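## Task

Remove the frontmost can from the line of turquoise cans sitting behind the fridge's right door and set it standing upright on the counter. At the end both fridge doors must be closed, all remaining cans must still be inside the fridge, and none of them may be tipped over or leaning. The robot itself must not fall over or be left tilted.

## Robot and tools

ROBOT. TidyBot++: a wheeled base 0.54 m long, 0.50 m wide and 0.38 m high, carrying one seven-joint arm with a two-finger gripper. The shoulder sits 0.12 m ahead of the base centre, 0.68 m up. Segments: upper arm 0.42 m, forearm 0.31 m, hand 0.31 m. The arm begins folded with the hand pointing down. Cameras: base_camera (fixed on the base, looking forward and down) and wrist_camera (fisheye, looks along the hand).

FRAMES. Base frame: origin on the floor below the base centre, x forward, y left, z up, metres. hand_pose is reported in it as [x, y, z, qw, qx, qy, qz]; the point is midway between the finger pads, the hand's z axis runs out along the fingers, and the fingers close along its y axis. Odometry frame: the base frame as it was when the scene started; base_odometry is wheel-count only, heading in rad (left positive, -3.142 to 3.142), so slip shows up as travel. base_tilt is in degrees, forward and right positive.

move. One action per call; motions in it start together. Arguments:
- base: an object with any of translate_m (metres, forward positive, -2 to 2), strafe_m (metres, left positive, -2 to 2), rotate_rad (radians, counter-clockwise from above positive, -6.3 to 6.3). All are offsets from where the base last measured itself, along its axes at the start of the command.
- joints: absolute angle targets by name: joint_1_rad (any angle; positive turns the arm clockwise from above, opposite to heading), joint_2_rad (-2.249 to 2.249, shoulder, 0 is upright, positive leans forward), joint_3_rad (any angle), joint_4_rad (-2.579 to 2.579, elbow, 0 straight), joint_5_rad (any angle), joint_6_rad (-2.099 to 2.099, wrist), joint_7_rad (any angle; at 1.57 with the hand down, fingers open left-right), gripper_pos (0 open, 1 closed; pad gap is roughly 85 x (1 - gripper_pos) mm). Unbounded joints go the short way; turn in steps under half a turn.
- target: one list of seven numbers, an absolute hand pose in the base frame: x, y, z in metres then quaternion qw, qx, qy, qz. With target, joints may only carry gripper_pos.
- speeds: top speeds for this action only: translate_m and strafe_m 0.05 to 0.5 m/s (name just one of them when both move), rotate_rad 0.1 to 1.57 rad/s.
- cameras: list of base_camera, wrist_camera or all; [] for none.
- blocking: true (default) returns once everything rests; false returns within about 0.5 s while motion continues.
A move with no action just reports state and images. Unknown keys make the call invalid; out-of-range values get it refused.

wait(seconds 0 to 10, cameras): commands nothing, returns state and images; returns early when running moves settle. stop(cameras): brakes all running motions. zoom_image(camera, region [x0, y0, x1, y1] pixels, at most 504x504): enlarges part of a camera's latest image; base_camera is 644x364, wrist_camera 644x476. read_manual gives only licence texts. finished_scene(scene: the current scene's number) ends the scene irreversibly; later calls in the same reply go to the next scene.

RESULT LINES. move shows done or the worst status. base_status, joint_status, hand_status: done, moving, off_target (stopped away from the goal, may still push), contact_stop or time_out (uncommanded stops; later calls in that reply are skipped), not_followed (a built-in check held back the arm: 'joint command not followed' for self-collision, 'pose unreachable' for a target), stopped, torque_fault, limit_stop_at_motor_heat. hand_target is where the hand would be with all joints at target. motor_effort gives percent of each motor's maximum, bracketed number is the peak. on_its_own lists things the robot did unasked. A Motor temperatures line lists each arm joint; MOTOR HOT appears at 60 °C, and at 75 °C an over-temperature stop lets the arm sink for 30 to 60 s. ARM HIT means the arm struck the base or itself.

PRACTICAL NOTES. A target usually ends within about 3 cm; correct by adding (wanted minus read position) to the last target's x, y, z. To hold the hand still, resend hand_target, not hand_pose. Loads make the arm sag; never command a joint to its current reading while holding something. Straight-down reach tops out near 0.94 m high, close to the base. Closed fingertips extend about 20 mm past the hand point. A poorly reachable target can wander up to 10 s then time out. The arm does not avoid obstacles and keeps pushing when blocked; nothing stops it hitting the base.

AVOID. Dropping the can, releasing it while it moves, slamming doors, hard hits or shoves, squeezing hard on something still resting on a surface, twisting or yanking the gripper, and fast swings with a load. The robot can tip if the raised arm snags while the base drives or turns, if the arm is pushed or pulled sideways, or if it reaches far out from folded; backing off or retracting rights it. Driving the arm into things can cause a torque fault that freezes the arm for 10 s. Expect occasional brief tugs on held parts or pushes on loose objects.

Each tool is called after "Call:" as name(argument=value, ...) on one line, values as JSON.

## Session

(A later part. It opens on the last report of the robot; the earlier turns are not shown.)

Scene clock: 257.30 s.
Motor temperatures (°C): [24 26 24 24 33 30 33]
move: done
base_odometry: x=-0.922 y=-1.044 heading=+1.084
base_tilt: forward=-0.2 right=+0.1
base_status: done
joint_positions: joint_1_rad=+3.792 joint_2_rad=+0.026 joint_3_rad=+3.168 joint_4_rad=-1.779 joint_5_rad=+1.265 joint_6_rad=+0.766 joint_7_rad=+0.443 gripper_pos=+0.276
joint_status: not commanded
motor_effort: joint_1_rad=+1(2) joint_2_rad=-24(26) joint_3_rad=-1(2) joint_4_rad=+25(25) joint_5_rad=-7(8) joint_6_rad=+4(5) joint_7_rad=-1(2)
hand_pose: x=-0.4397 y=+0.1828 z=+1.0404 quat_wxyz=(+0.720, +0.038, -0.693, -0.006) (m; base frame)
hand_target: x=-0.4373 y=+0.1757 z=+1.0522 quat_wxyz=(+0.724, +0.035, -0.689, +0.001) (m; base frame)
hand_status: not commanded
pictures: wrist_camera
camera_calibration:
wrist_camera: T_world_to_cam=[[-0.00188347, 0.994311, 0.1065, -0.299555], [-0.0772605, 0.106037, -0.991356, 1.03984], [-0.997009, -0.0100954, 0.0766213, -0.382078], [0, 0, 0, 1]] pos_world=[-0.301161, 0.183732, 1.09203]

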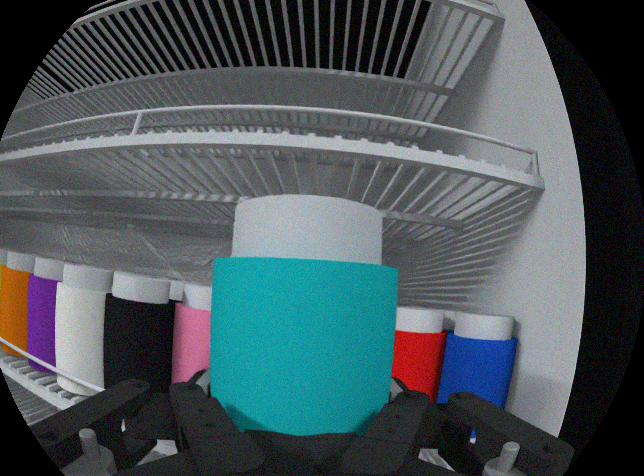

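Call:
move(base={"translate_m":0.15}, speeds={"translate_m":0.2}, cameras=[])

Call:
move(joints={"joint_1_rad":3.35,"joint_2_rad":0.04,"joint_4_rad":-1.86,"joint_5_rad":0.75,"joint_6_rad":0.56,"joint_7_rad":0.85}, cameras=["wrist_camera"])

Scene clock: 259.17 s.
Motor temperatures (°C): [24 26 24 24 33 30 33]
move: done
base_odometry: x=-0.852 y=-0.912 heading=+1.084
base_tilt: forward=-0.2 right=+0.1
base_status: done
joint_positions: joint_1_rad=+3.792 joint_2_rad=+0.029 joint_3_rad=+3.168 joint_4_rad=-1.779 joint_5_rad=+1.265 joint_6_rad=+0.766 joint_7_rad=+0.443 gripper_pos=+0.276
joint_status: not commanded
motor_effort: joint_1_rad=+0(2) joint_2_rad=-24(26) joint_3_rad=-1(2) joint_4_rad=+25(26) joint_5_rad=-8(8) joint_6_rad=+4(5) joint_7_rad=-1(1)
hand_pose: x=-0.4406 y=+0.1836 z=+1.0386 quat_wxyz=(+0.719, +0.037, -0.694, -0.005) (m; base frame)
hand_target: x=-0.4373 y=+0.1757 z=+1.0522 quat_wxyz=(+0.724, +0.035, -0.689, +0.001) (m; base frame)
hand_status: not commanded
pictures: none
No camera images: "cameras" was empty.

Scene clock: 261.10 s.
Motor temperatures (°C): [24 26 24 24 33 30 33]
move: done
base_odometry: x=-0.852 y=-0.912 heading=+1.084
base_tilt: forward=-0.2 right=+0.1
base_status: not commanded
joint_positions: joint_1_rad=+3.363 joint_2_rad=+0.045 joint_3_rad=+3.168 joint_4_rad=-1.862 joint_5_rad=+0.802 joint_6_rad=+0.590 joint_7_rad=+0.803 gripper_pos=+0.276
joint_status: all done
motor_effort: joint_1_rad=+0(2) joint_2_rad=-25(26) joint_3_rad=-1(3) joint_4_rad=+25(26) joint_5_rad=-4(8) joint_6_rad=+8(9) joint_7_rad=-1(2)
hand_pose: x=-0.4934 y=+0.0249 z=+1.0263 quat_wxyz=(+0.735, +0.050, -0.673, +0.067) (m; base frame)
hand_target: x=-0.4944 y=+0.0244 z=+1.0295 quat_wxyz=(+0.737, +0.044, -0.672, +0.059) (m; base frame)
hand_status: not commanded
pictures: wrist_camera
camera_calibration:
wrist_camera: T_world_to_cam=[[-0.121965, 0.99224, 0.024158, -0.115768], [-0.129997, 0.00816042, -0.991481, 1.01502], [-0.983984, -0.124066, 0.127993, -0.479552], [0, 0, 0, 1]] pos_world=[-0.354041, 0.0470905, 1.07055]

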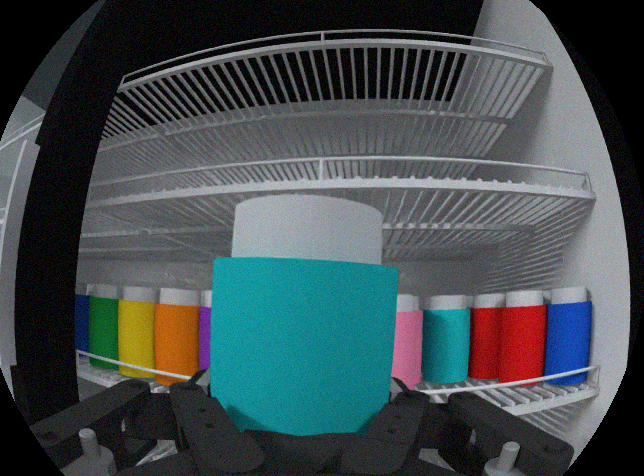

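Call:
move(joints={"joint_1_rad":2.7,"joint_2_rad":0.0,"joint_4_rad":-1.9,"joint_5_rad":0.15,"joint_6_rad":0.42,"joint_7_rad":1.43}, cameras=[])

Call:
move(joints={"joint_1_rad":1.4,"joint_2_rad":0.0,"joint_4_rad":-1.9,"joint_5_rad":0.0,"joint_6_rad":0.4,"joint_7_rad":1.57}, cameras=["wrist_camera"])

Scene clock: 263.43 s.
Motor temperatures (°C): [24 26 24 24 33 30 33]
move: off_target
base_odometry: x=-0.852 y=-0.912 heading=+1.084
base_tilt: forward=-0.2 right=+0.1
base_status: not commanded
joint_positions: joint_1_rad=+2.712 joint_2_rad=+0.039 joint_3_rad=+3.168 joint_4_rad=-1.909 joint_5_rad=+0.195 joint_6_rad=+0.446 joint_7_rad=+1.382 gripper_pos=+0.276
joint_status: joint_2_rad off_target (ended at +0.039, target +0.000); the others done
motor_effort: joint_1_rad=+0(2) joint_2_rad=-25(28) joint_3_rad=-1(3) joint_4_rad=+26(28) joint_5_rad=-1(5) joint_6_rad=+11(13) joint_7_rad=-1(2)
hand_pose: x=-0.4391 y=-0.2681 z=+1.0054 quat_wxyz=(+0.706, +0.163, -0.665, +0.178) (m; base frame)
hand_target: x=-0.4263 y=-0.2679 z=+1.0278 quat_wxyz=(+0.716, +0.163, -0.656, +0.176) (m; base frame)
hand_status: not commanded
pictures: none
No camera images: "cameras" was empty.

Scene clock: 266.00 s.
Motor temperatures (°C): [24 26 24 24 33 30 33]
move: off_target
base_odometry: x=-0.852 y=-0.912 heading=+1.084
base_tilt: forward=-0.2 right=+0.2
base_status: not commanded
joint_positions: joint_1_rad=+1.411 joint_2_rad=+0.039 joint_3_rad=+3.167 joint_4_rad=-1.909 joint_5_rad=+0.043 joint_6_rad=+0.426 joint_7_rad=+1.523 gripper_pos=+0.276
joint_status: joint_2_rad off_target (ended at +0.039, target +0.000); the others done
motor_effort: joint_1_rad=+0(3) joint_2_rad=-25(27) joint_3_rad=-1(3) joint_4_rad=+26(27) joint_5_rad=+0(2) joint_6_rad=+12(13) joint_7_rad=-1(2)
hand_pose: x=+0.2091 y=-0.6133 z=+1.0015 quat_wxyz=(+0.470, +0.522, -0.451, +0.551) (m; base frame)
hand_target: x=+0.2126 y=-0.6010 z=+1.0230 quat_wxyz=(+0.476, +0.517, -0.444, +0.555) (m; base frame)
hand_status: not commanded
pictures: wrist_camera
camera_calibration:
wrist_camera: T_world_to_cam=[[-0.993335, -0.109267, 0.0367035, 0.0978368], [-0.0268466, -0.0903509, -0.995548, 1.00909], [0.112097, -0.989898, 0.0868152, -0.583306], [0, 0, 0, 1]] pos_world=[0.189662, -0.475551, 1.05165]

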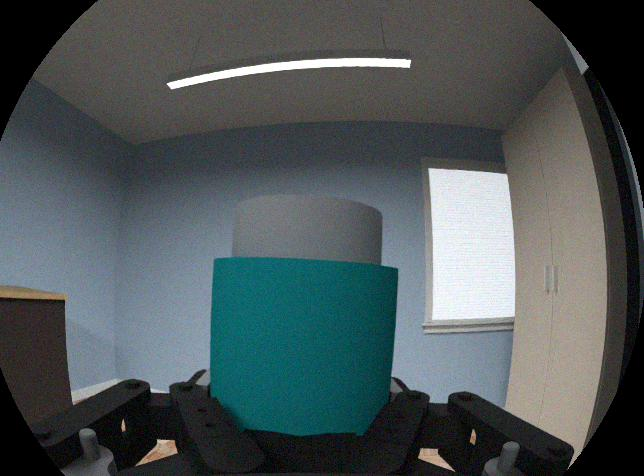

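Call:
move(base={"translate_m":0.3}, speeds={"translate_m":0.25}, joints={"joint_1_rad":0.0,"joint_2_rad":0.0}, cameras=["base_camera"])

Scene clock: 268.80 s.
Motor temperatures (°C): [24 26 24 24 33 30 33]
move: off_target
base_odometry: x=-0.711 y=-0.646 heading=+1.085
base_tilt: forward=-0.1 right=+0.1
base_status: done
joint_positions: joint_1_rad=+0.011 joint_2_rad=+0.039 joint_3_rad=+3.162 joint_4_rad=-1.909 joint_5_rad=+0.036 joint_6_rad=+0.423 joint_7_rad=+1.524 gripper_pos=+0.276
joint_status: joint_2_rad off_target (ended at +0.039, target +0.000); the others done
motor_effort: joint_1_rad=+0(4) joint_2_rad=-25(29) joint_3_rad=-1(4) joint_4_rad=+26(27) joint_5_rad=+0(1) joint_6_rad=+12(12) joint_7_rad=-1(1)
hand_pose: x=+0.7387 y=-0.0133 z=+1.0007 quat_wxyz=(+0.002, +0.691, -0.010, +0.723) (m; base frame)
hand_target: x=+0.7271 y=-0.0099 z=+1.0230 quat_wxyz=(+0.006, +0.682, -0.007, +0.732) (m; base frame)
hand_status: not commanded
pictures: base_camera

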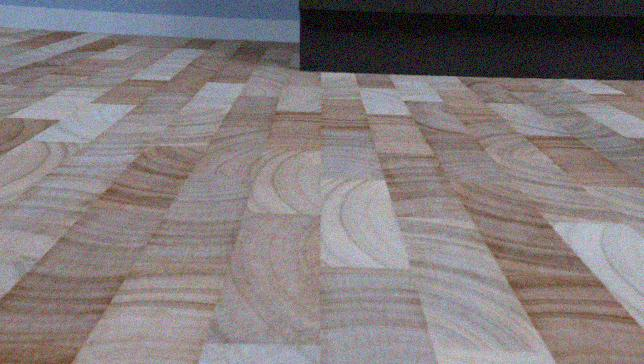

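Call:
move(base={"translate_m":0.65,"strafe_m":-0.42}, speeds={"translate_m":0.35}, joints={"joint_2_rad":-0.03,"joint_6_rad":0.48})

Scene clock: 272.07 s.
Motor temperatures (°C): [24 26 24 24 33 30 33]
move: done
base_odometry: x=-0.036 y=-0.268 heading=+1.085
base_tilt: forward=-0.1 right=+0.1
base_status: done
joint_positions: joint_1_rad=+0.010 joint_2_rad=+0.002 joint_3_rad=+3.162 joint_4_rad=-1.912 joint_5_rad=+0.036 joint_6_rad=+0.460 joint_7_rad=+1.525 gripper_pos=+0.276
joint_status: all done
motor_effort: joint_1_rad=+0(2) joint_2_rad=-24(27) joint_3_rad=-1(2) joint_4_rad=+26(28) joint_5_rad=+0(1) joint_6_rad=+12(13) joint_7_rad=-1(2)
hand_pose: x=+0.7250 y=-0.0120 z=+1.0333 quat_wxyz=(+0.001, +0.664, -0.009, +0.747) (m; base frame)
hand_target: x=+0.7131 y=-0.0098 z=+1.0657 quat_wxyz=(+0.007, +0.640, -0.006, +0.768) (m; base frame)
hand_status: not commanded
pictures: base_camera, wrist_camera
camera_calibration:
wrist_camera: T_world_to_cam=[[-0.0583596, -0.997881, 0.0287728, -0.00549138], [0.152776, -0.0374099, -0.987552, 0.97103], [0.986536, -0.0532374, 0.154636, -0.741501], [0, 0, 0, 1]] pos_world=[0.582846, -0.00862916, 1.07376]

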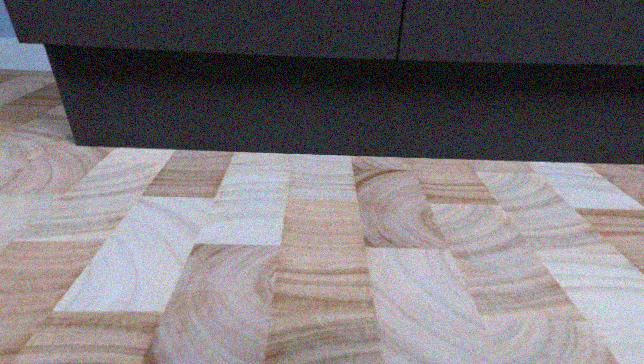

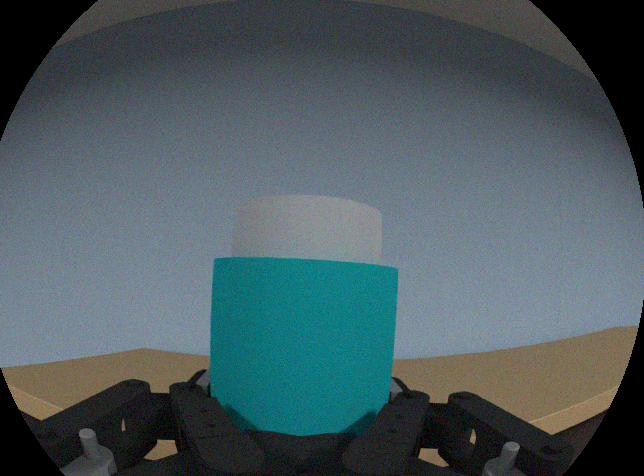

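Call:
move(base={"translate_m":0.28}, speeds={"translate_m":0.2})

Call:
move(joints={"joint_6_rad":0.36})

Scene clock: 274.17 s.
Motor temperatures (°C): [24 26 24 24 33 30 33]
move: done
base_odometry: x=+0.095 y=-0.020 heading=+1.085
base_tilt: forward=-0.1 right=+0.1
base_status: done
joint_positions: joint_1_rad=+0.010 joint_2_rad=+0.000 joint_3_rad=+3.162 joint_4_rad=-1.912 joint_5_rad=+0.036 joint_6_rad=+0.460 joint_7_rad=+1.525 gripper_pos=+0.276
joint_status: not commanded
motor_effort: joint_1_rad=+0(2) joint_2_rad=-23(27) joint_3_rad=-1(2) joint_4_rad=+26(27) joint_5_rad=+0(0) joint_6_rad=+11(12) joint_7_rad=-1(1)
hand_pose: x=+0.7246 y=-0.0119 z=+1.0340 quat_wxyz=(+0.001, +0.664, -0.008, +0.748) (m; base frame)
hand_target: x=+0.7131 y=-0.0098 z=+1.0657 quat_wxyz=(+0.007, +0.640, -0.006, +0.768) (m; base frame)
hand_status: not commanded
pictures: base_camera, wrist_camera
camera_calibration:
wrist_camera: T_world_to_cam=[[-0.0583125, -0.997884, 0.0287755, -0.0055089], [0.153998, -0.0374712, -0.98736, 0.970755], [0.986349, -0.053144, 0.155857, -0.7423], [0, 0, 0, 1]] pos_world=[0.582351, -0.00857075, 1.07434]

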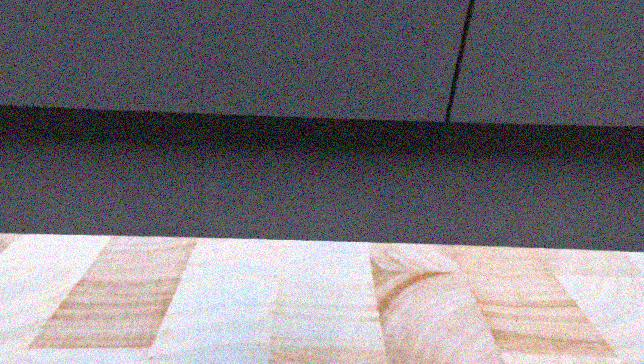

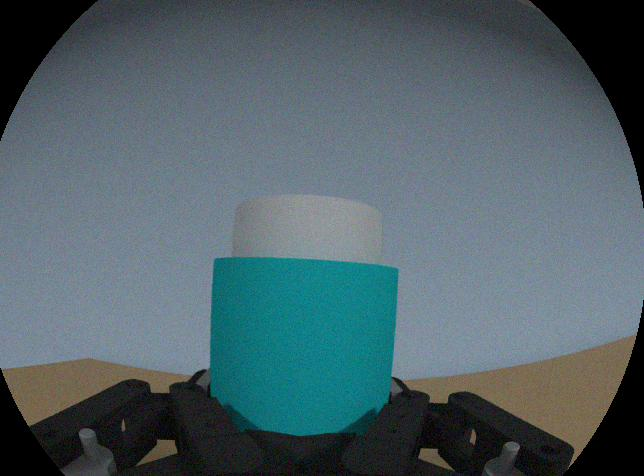

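Scene clock: 274.83 s.
Motor temperatures (°C): [24 26 24 24 33 30 33]
move: done
base_odometry: x=+0.095 y=-0.020 heading=+1.085
base_tilt: forward=-0.1 right=+0.1
base_status: not commanded
joint_positions: joint_1_rad=+0.010 joint_2_rad=+0.001 joint_3_rad=+3.162 joint_4_rad=-1.918 joint_5_rad=+0.036 joint_6_rad=+0.353 joint_7_rad=+1.525 gripper_pos=+0.276
joint_status: all done
motor_effort: joint_1_rad=+0(1) joint_2_rad=-23(27) joint_3_rad=-1(1) joint_4_rad=+26(29) joint_5_rad=+0(0) joint_6_rad=+11(13) joint_7_rad=-1(1)
hand_pose: x=+0.7262 y=-0.0130 z=+0.9969 quat_wxyz=(+0.002, +0.705, -0.010, +0.709) (m; base frame)
hand_target: x=+0.7176 y=-0.0099 z=+1.0286 quat_wxyz=(+0.006, +0.685, -0.007, +0.728) (m; base frame)
hand_status: not commanded
pictures: base_camera, wrist_camera
camera_calibration:
wrist_camera: T_world_to_cam=[[-0.0584429, -0.997735, 0.0333063, -0.0099226], [0.0410964, -0.0357396, -0.998516, 1.02693], [0.997444, -0.0569874, 0.0430921, -0.633839], [0, 0, 0, 1]] pos_world=[0.589436, -0.009319, 1.05305]

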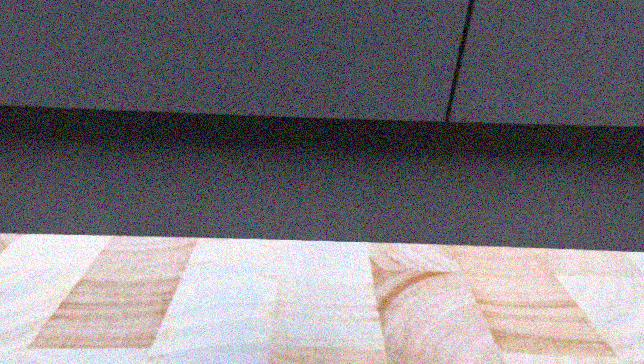

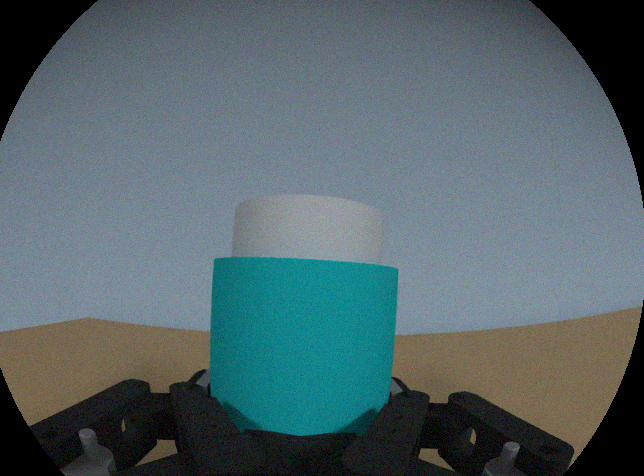

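Call:
move(base={"translate_m":0.045}, speeds={"translate_m":0.1}, joints={"joint_2_rad":0.02,"joint_6_rad":0.42}, cameras=[])

Call:
move(joints={"joint_2_rad":0.06,"joint_6_rad":0.45}, cameras=[])

Scene clock: 276.00 s.
Motor temperatures (°C): [24 26 24 24 33 30 33]
move: done
base_odometry: x=+0.116 y=+0.020 heading=+1.085
base_tilt: forward=-0.1 right=+0.1
base_status: done
joint_positions: joint_1_rad=+0.010 joint_2_rad=+0.032 joint_3_rad=+3.162 joint_4_rad=-1.916 joint_5_rad=+0.036 joint_6_rad=+0.385 joint_7_rad=+1.526 gripper_pos=+0.276
joint_status: all done
motor_effort: joint_1_rad=+0(1) joint_2_rad=-24(27) joint_3_rad=-1(2) joint_4_rad=+24(27) joint_5_rad=+0(0) joint_6_rad=+11(12) joint_7_rad=-1(1)
hand_pose: x=+0.7361 y=-0.0128 z=+0.9889 quat_wxyz=(+0.002, +0.704, -0.010, +0.710) (m; base frame)
hand_target: x=+0.7335 y=-0.0099 z=+1.0169 quat_wxyz=(+0.007, +0.682, -0.006, +0.732) (m; base frame)
hand_status: not commanded
pictures: none
No camera images: "cameras" was empty.

Scene clock: 276.67 s.
Motor temperatures (°C): [24 26 24 24 33 30 33]
move: done
base_odometry: x=+0.116 y=+0.020 heading=+1.085
base_tilt: forward=-0.1 right=+0.1
base_status: not commanded
joint_positions: joint_1_rad=+0.010 joint_2_rad=+0.051 joint_3_rad=+3.162 joint_4_rad=-1.912 joint_5_rad=+0.036 joint_6_rad=+0.416 joint_7_rad=+1.526 gripper_pos=+0.276
joint_status: all done
motor_effort: joint_1_rad=+0(1) joint_2_rad=-23(24) joint_3_rad=-1(1) joint_4_rad=+24(25) joint_5_rad=+0(0) joint_6_rad=+10(11) joint_7_rad=-2(2)
hand_pose: x=+0.7423 y=-0.0125 z=+0.9889 quat_wxyz=(+0.002, +0.699, -0.009, +0.715) (m; base frame)
hand_target: x=+0.7459 y=-0.0099 z=+1.0014 quat_wxyz=(+0.007, +0.685, -0.006, +0.728) (m; base frame)
hand_status: not commanded
pictures: none
No camera images: "cameras" was empty.

Call:
move(joints={"joint_2_rad":0.1,"joint_6_rad":0.49}, cameras=[])

Call:
move(joints={"joint_2_rad":0.13,"joint_6_rad":0.52}, cameras=["wrist_camera"])

Scene clock: 277.43 s.
Motor temperatures (°C): [24 26 24 24 33 30 33]
move: done
base_odometry: x=+0.116 y=+0.020 heading=+1.085
base_tilt: forward=-0.1 right=+0.1
base_status: not commanded
joint_positions: joint_1_rad=+0.010 joint_2_rad=+0.078 joint_3_rad=+3.162 joint_4_rad=-1.907 joint_5_rad=+0.036 joint_6_rad=+0.461 joint_7_rad=+1.526 gripper_pos=+0.276
joint_status: all done
motor_effort: joint_1_rad=+0(1) joint_2_rad=-21(24) joint_3_rad=-1(1) joint_4_rad=+23(24) joint_5_rad=+0(0) joint_6_rad=+9(11) joint_7_rad=-1(2)
hand_pose: x=+0.7507 y=-0.0121 z=+0.9892 quat_wxyz=(+0.002, +0.690, -0.008, +0.723) (m; base frame)
hand_target: x=+0.7577 y=-0.0098 z=+0.9885 quat_wxyz=(+0.007, +0.685, -0.006, +0.728) (m; base frame)
hand_status: not commanded
pictures: none
No camera images: "cameras" was empty.

Scene clock: 278.07 s.
Motor temperatures (°C): [24 26 24 24 33 30 33]
move: off_target
base_odometry: x=+0.116 y=+0.020 heading=+1.085
base_tilt: forward=-0.1 right=+0.1
base_status: not commanded
joint_positions: joint_1_rad=+0.010 joint_2_rad=+0.080 joint_3_rad=+3.162 joint_4_rad=-1.908 joint_5_rad=+0.036 joint_6_rad=+0.471 joint_7_rad=+1.526 gripper_pos=+0.276
joint_status: joint_2_rad off_target (ended at +0.080, target +0.130); the others done
motor_effort: joint_1_rad=+0(1) joint_2_rad=-17(20) joint_3_rad=-1(2) joint_4_rad=+26(26) joint_5_rad=+0(0) joint_6_rad=+11(12) joint_7_rad=-1(1)
hand_pose: x=+0.7508 y=-0.0120 z=+0.9905 quat_wxyz=(+0.001, +0.688, -0.008, +0.726) (m; base frame)
hand_target: x=+0.7662 y=-0.0098 z=+0.9786 quat_wxyz=(+0.007, +0.685, -0.006, +0.728) (m; base frame)
hand_status: not commanded
pictures: wrist_camera
camera_calibration:
wrist_camera: T_world_to_cam=[[-0.0560558, -0.997858, 0.0337165, -0.00945307], [0.0895304, -0.0386573, -0.995234, 0.979862], [0.994405, -0.0527699, 0.0915057, -0.703695], [0, 0, 0, 1]] pos_world=[0.611501, -0.00868801, 1.0399]

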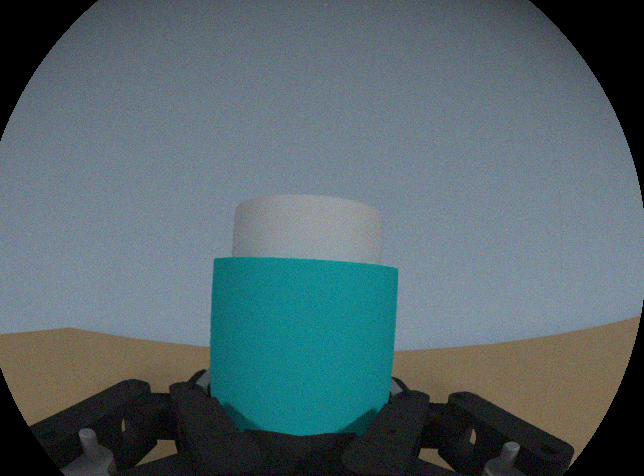

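Call:
move(joints={"joint_2_rad":0.1,"joint_6_rad":0.47}, cameras=["wrist_camera"])

Scene clock: 278.80 s.
Motor temperatures (°C): [24 26 24 24 33 30 33]
move: done
base_odometry: x=+0.116 y=+0.020 heading=+1.085
base_tilt: forward=-0.2 right=+0.1
base_status: not commanded
joint_positions: joint_1_rad=+0.010 joint_2_rad=+0.079 joint_3_rad=+3.162 joint_4_rad=-1.907 joint_5_rad=+0.036 joint_6_rad=+0.464 joint_7_rad=+1.526 gripper_pos=+0.276
joint_status: all done
motor_effort: joint_1_rad=+0(1) joint_2_rad=-18(20) joint_3_rad=-1(1) joint_4_rad=+23(26) joint_5_rad=+0(0) joint_6_rad=+10(12) joint_7_rad=-1(1)
hand_pose: x=+0.7509 y=-0.0121 z=+0.9894 quat_wxyz=(+0.002, +0.690, -0.008, +0.724) (m; base frame)
hand_target: x=+0.7580 y=-0.0098 z=+0.9823 quat_wxyz=(+0.007, +0.693, -0.006, +0.721) (m; base frame)
hand_status: not commanded
pictures: wrist_camera
camera_calibration:
wrist_camera: T_world_to_cam=[[-0.0561136, -0.997848, 0.0339237, -0.00964705], [0.0848027, -0.0386178, -0.995649, 0.982814], [0.994816, -0.0529926, 0.0867872, -0.69934], [0, 0, 0, 1]] pos_world=[0.611829, -0.00873201, 1.03956]

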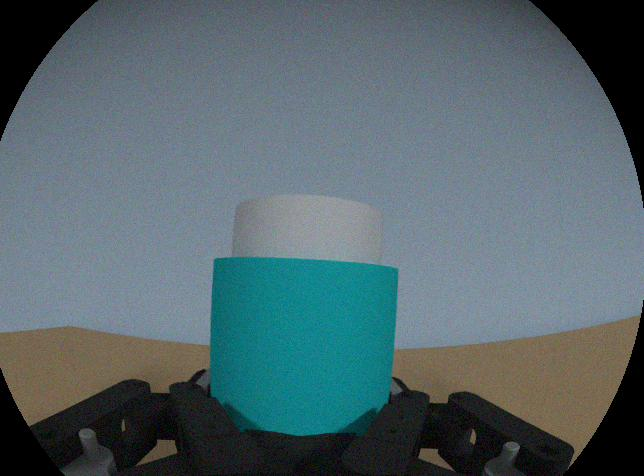

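Call:
move(joints={"joint_2_rad":0.11,"joint_6_rad":0.43}, cameras=[])

Scene clock: 279.43 s.
Motor temperatures (°C): [24 26 24 24 33 30 33]
move: done
base_odometry: x=+0.116 y=+0.020 heading=+1.085
base_tilt: forward=-0.1 right=+0.1
base_status: not commanded
joint_positions: joint_1_rad=+0.010 joint_2_rad=+0.086 joint_3_rad=+3.162 joint_4_rad=-1.895 joint_5_rad=+0.036 joint_6_rad=+0.454 joint_7_rad=+1.528 gripper_pos=+0.276
joint_status: all done
motor_effort: joint_1_rad=+0(1) joint_2_rad=-21(23) joint_3_rad=-1(1) joint_4_rad=+21(24) joint_5_rad=+0(1) joint_6_rad=+7(11) joint_7_rad=-1(2)
hand_pose: x=+0.7545 y=-0.0123 z=+0.9888 quat_wxyz=(+0.002, +0.692, -0.008, +0.722) (m; base frame)
hand_target: x=+0.7611 y=-0.0099 z=+0.9635 quat_wxyz=(+0.007, +0.710, -0.006, +0.704) (m; base frame)
hand_status: not commanded
pictures: none
No camera images: "cameras" was empty.

Call:
move(joints={"joint_2_rad":0.09,"joint_6_rad":0.40}, cameras=[])

Scene clock: 280.10 s.
Motor temperatures (°C): [24 26 24 24 33 30 33]
move: done
base_odometry: x=+0.116 y=+0.020 heading=+1.085
base_tilt: forward=-0.1 right=+0.1
base_status: not commanded
joint_positions: joint_1_rad=+0.010 joint_2_rad=+0.084 joint_3_rad=+3.162 joint_4_rad=-1.892 joint_5_rad=+0.036 joint_6_rad=+0.443 joint_7_rad=+1.528 gripper_pos=+0.276
joint_status: all done
motor_effort: joint_1_rad=+1(1) joint_2_rad=-21(22) joint_3_rad=-1(1) joint_4_rad=+21(21) joint_5_rad=-1(1) joint_6_rad=+7(8) joint_7_rad=-1(1)
hand_pose: x=+0.7544 y=-0.0124 z=+0.9887 quat_wxyz=(+0.002, +0.694, -0.008, +0.720) (m; base frame)
hand_target: x=+0.7553 y=-0.0099 z=+0.9669 quat_wxyz=(+0.007, +0.714, -0.006, +0.700) (m; base frame)
hand_status: not commanded
pictures: none
No camera images: "cameras" was empty.

Call:
move(joints={"joint_6_rad":0.375}, cameras=[])

Call:
move(joints={"gripper_pos":0.23}, cameras=["wrist_camera"])

Scene clock: 280.63 s.
Motor temperatures (°C): [24 26 24 24 33 30 33]
move: done
base_odometry: x=+0.116 y=+0.020 heading=+1.085
base_tilt: forward=-0.2 right=+0.1
base_status: not commanded
joint_positions: joint_1_rad=+0.009 joint_2_rad=+0.084 joint_3_rad=+3.162 joint_4_rad=-1.886 joint_5_rad=+0.036 joint_6_rad=+0.429 joint_7_rad=+1.528 gripper_pos=+0.276
joint_status: all done
motor_effort: joint_1_rad=+1(2) joint_2_rad=-19(20) joint_3_rad=+0(1) joint_4_rad=+20(20) joint_5_rad=+0(1) joint_6_rad=+6(7) joint_7_rad=-1(2)
hand_pose: x=+0.7552 y=-0.0125 z=+0.9884 quat_wxyz=(+0.003, +0.696, -0.008, +0.718) (m; base frame)
hand_target: x=+0.7551 y=-0.0099 z=+0.9591 quat_wxyz=(+0.007, +0.723, -0.006, +0.691) (m; base frame)
hand_status: not commanded
pictures: none
No camera images: "cameras" was empty.

Scene clock: 281.37 s.
Motor temperatures (°C): [24 26 24 24 33 30 33]
move: done
base_odometry: x=+0.116 y=+0.020 heading=+1.085
base_tilt: forward=-0.1 right=+0.2
base_status: not commanded
joint_positions: joint_1_rad=+0.009 joint_2_rad=+0.084 joint_3_rad=+3.162 joint_4_rad=-1.887 joint_5_rad=+0.036 joint_6_rad=+0.418 joint_7_rad=+1.528 gripper_pos=+0.230
joint_status: all done
motor_effort: joint_1_rad=+1(1) joint_2_rad=-21(23) joint_3_rad=-1(1) joint_4_rad=+20(22) joint_5_rad=+0(0) joint_6_rad=+8(8) joint_7_rad=-1(2)
hand_pose: x=+0.7553 y=-0.0126 z=+0.9837 quat_wxyz=(+0.003, +0.701, -0.008, +0.713) (m; base frame)
hand_target: x=+0.7551 y=-0.0099 z=+0.9591 quat_wxyz=(+0.007, +0.723, -0.006, +0.691) (m; base frame)
hand_status: not commanded
pictures: wrist_camera
camera_calibration:
wrist_camera: T_world_to_cam=[[-0.056449, -0.997711, 0.037228, -0.0126548], [0.0534213, -0.0402523, -0.99776, 1.00251], [0.996975, -0.0543338, 0.0555712, -0.674132], [0, 0, 0, 1]] pos_world=[0.617824, -0.00890068, 1.0382]

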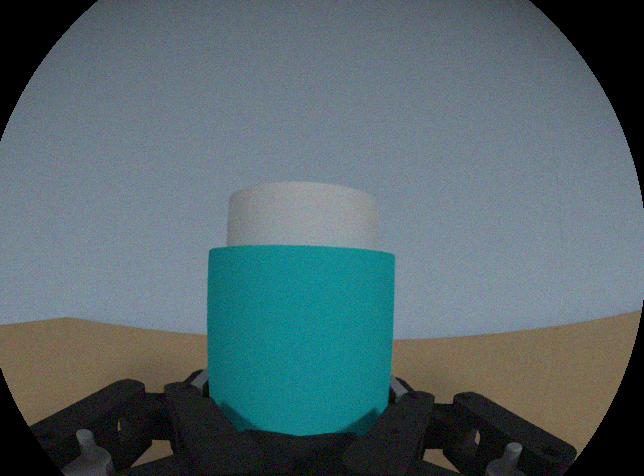

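Call:
move(joints={"gripper_pos":0.0}, cameras=[])

Call:
move(base={"translate_m":-0.25}, speeds={"translate_m":0.15}, cameras=["wrist_camera"])

Scene clock: 282.10 s.
Motor temperatures (°C): [24 26 24 24 33 30 33]
move: done
base_odometry: x=+0.116 y=+0.020 heading=+1.085
base_tilt: forward=-0.1 right=+0.1
base_status: not commanded
joint_positions: joint_1_rad=+0.009 joint_2_rad=+0.084 joint_3_rad=+3.162 joint_4_rad=-1.887 joint_5_rad=+0.036 joint_6_rad=+0.418 joint_7_rad=+1.528 gripper_pos=+0.000
joint_status: all done
motor_effort: joint_1_rad=+0(1) joint_2_rad=-21(21) joint_3_rad=-1(1) joint_4_rad=+20(20) joint_5_rad=+0(0) joint_6_rad=+8(8) joint_7_rad=-1(1)
hand_pose: x=+0.7553 y=-0.0126 z=+0.9838 quat_wxyz=(+0.003, +0.701, -0.008, +0.713) (m; base frame)
hand_target: x=+0.7551 y=-0.0099 z=+0.9591 quat_wxyz=(+0.007, +0.723, -0.006, +0.691) (m; base frame)
hand_status: not commanded
pictures: none
No camera images: "cameras" was empty.

Scene clock: 284.37 s.
Motor temperatures (°C): [24 26 24 24 33 30 33]
move: done
base_odometry: x=-0.001 y=-0.201 heading=+1.084
base_tilt: forward=-0.1 right=+0.1
base_status: done
joint_positions: joint_1_rad=+0.009 joint_2_rad=+0.086 joint_3_rad=+3.162 joint_4_rad=-1.888 joint_5_rad=+0.036 joint_6_rad=+0.416 joint_7_rad=+1.528 gripper_pos=+0.000
joint_status: not commanded
motor_effort: joint_1_rad=+0(2) joint_2_rad=-23(25) joint_3_rad=-1(1) joint_4_rad=+22(23) joint_5_rad=+0(0) joint_6_rad=+8(9) joint_7_rad=-1(1)
hand_pose: x=+0.7556 y=-0.0125 z=+0.9813 quat_wxyz=(+0.003, +0.703, -0.008, +0.711) (m; base frame)
hand_target: x=+0.7551 y=-0.0099 z=+0.9591 quat_wxyz=(+0.007, +0.723, -0.006, +0.691) (m; base frame)
hand_status: not commanded
pictures: wrist_camera
camera_calibration:
wrist_camera: T_world_to_cam=[[-0.0561696, -0.997719, 0.0374314, -0.0128732], [0.0482675, -0.0401602, -0.998027, 1.00422], [0.997254, -0.054252, 0.0504132, -0.669464], [0, 0, 0, 1]] pos_world=[0.618431, -0.00883389, 1.03647]

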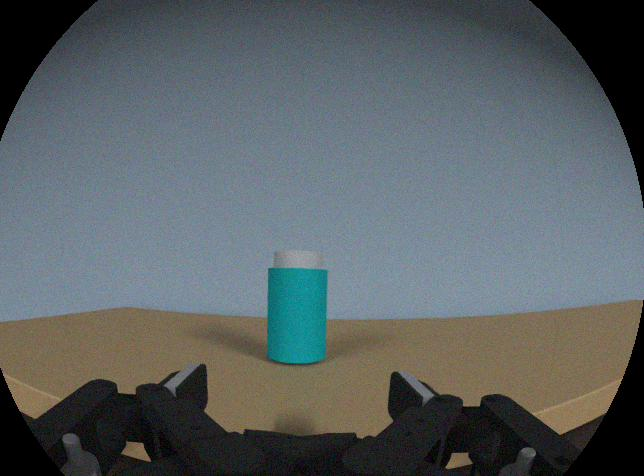

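Can is upright. Now look back at the fridge: back away a bit and swing the arm around.

Call:
move(base={"translate_m":-0.3}, speeds={"translate_m":0.25}, joints={"joint_1_rad":3.14}, cameras=["wrist_camera"])

Scene clock: 288.37 s.
Motor temperatures (°C): [24 26 24 24 33 30 33]
move: done
base_odometry: x=-0.142 y=-0.467 heading=+1.083
base_tilt: forward=-0.2 right=+0.1
base_status: done
joint_positions: joint_1_rad=+3.128 joint_2_rad=+0.090 joint_3_rad=+3.162 joint_4_rad=-1.888 joint_5_rad=+0.036 joint_6_rad=+0.415 joint_7_rad=+1.528 gripper_pos=+0.000
joint_status: all done
motor_effort: joint_1_rad=+0(3) joint_2_rad=-23(25) joint_3_rad=-1(2) joint_4_rad=+22(22) joint_5_rad=+0(1) joint_6_rad=+8(9) joint_7_rad=-1(2)
hand_pose: x=-0.5189 y=-0.0023 z=+0.9786 quat_wxyz=(+0.710, +0.000, -0.704, +0.006) (m; base frame)
hand_target: x=-0.5171 y=+0.0089 z=+0.9591 quat_wxyz=(+0.691, -0.006, -0.723, -0.006) (m; base frame)
hand_status: not commanded
pictures: wrist_camera
camera_calibration:
wrist_camera: T_world_to_cam=[[0.0329162, 0.998753, 0.0375261, -0.0234951], [-0.0447428, 0.0389813, -0.998238, 1.01556], [-0.998456, 0.0311792, 0.0459701, -0.428842], [0, 0, 0, 1]] pos_world=[-0.381968, -0.00275108, 1.03436]

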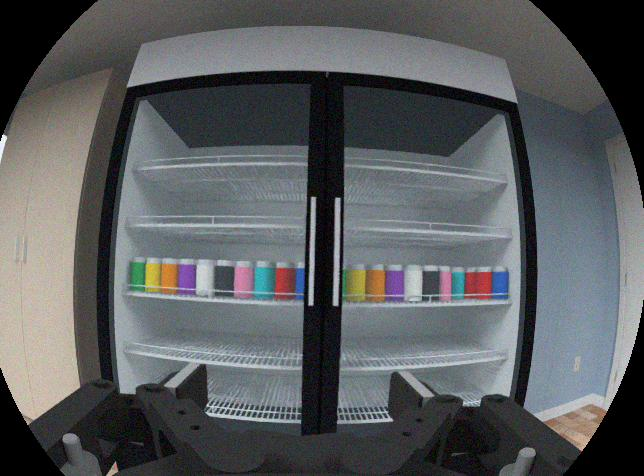

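Call:
zoom_image(camera="wrist_camera", region=[270, 60, 530, 440])

Call:
zoom_image(camera="wrist_camera", region=[330, 240, 530, 320])

Scaled by 1.326.

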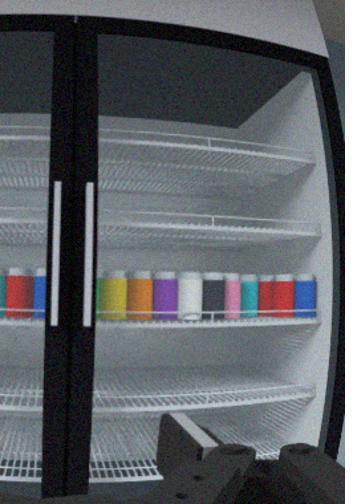

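Scaled by 2.520.

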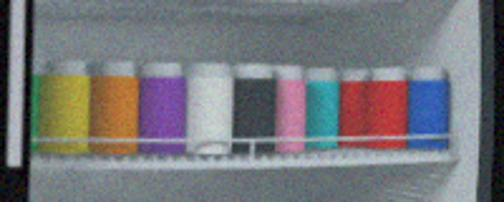

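Call:
move(base={"translate_m":-0.45, "strafe_m":0.4}, speeds={"translate_m":0.25}, cameras=["wrist_camera"])

Call:
zoom_image(camera="wrist_camera", region=[100, 180, 500, 400])

Scene clock: 291.70 s.
Motor temperatures (°C): [24 26 24 24 33 30 33]
move: done
base_odometry: x=-0.706 y=-0.677 heading=+1.083
base_tilt: forward=-0.2 right=+0.1
base_status: done
joint_positions: joint_1_rad=+3.131 joint_2_rad=+0.090 joint_3_rad=+3.162 joint_4_rad=-1.888 joint_5_rad=+0.036 joint_6_rad=+0.415 joint_7_rad=+1.528 gripper_pos=+0.000
joint_status: not commanded
motor_effort: joint_1_rad=+1(2) joint_2_rad=-23(24) joint_3_rad=+0(2) joint_4_rad=+22(23) joint_5_rad=+0(1) joint_6_rad=+8(9) joint_7_rad=-1(2)
hand_pose: x=-0.5190 y=-0.0002 z=+0.9784 quat_wxyz=(+0.710, -0.001, -0.705, +0.004) (m; base frame)
hand_target: x=-0.5171 y=+0.0089 z=+0.9591 quat_wxyz=(+0.691, -0.006, -0.723, -0.006) (m; base frame)
hand_status: not commanded
pictures: wrist_camera
camera_calibration:
wrist_camera: T_world_to_cam=[[0.0361333, 0.998641, 0.0375448, -0.0238923], [-0.0442015, 0.0391297, -0.998256, 1.01555], [-0.998369, 0.0344108, 0.0455554, -0.428536], [0, 0, 0, 1]] pos_world=[-0.382085, -0.00113199, 1.0342]

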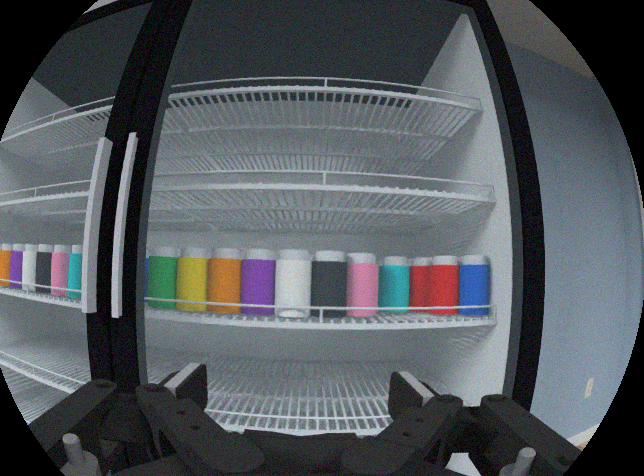

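Scaled by 1.260.

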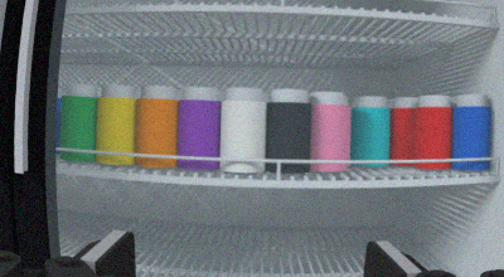

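Call:
zoom_image(camera="wrist_camera", region=[230, 230, 510, 335])

Scaled by 1.800.

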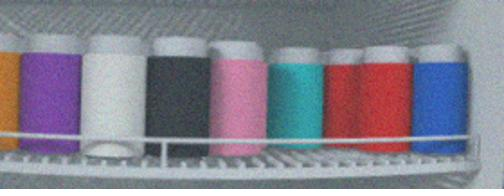

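Call:
finished_scene(scene=2)

The scene is finished: the task was done.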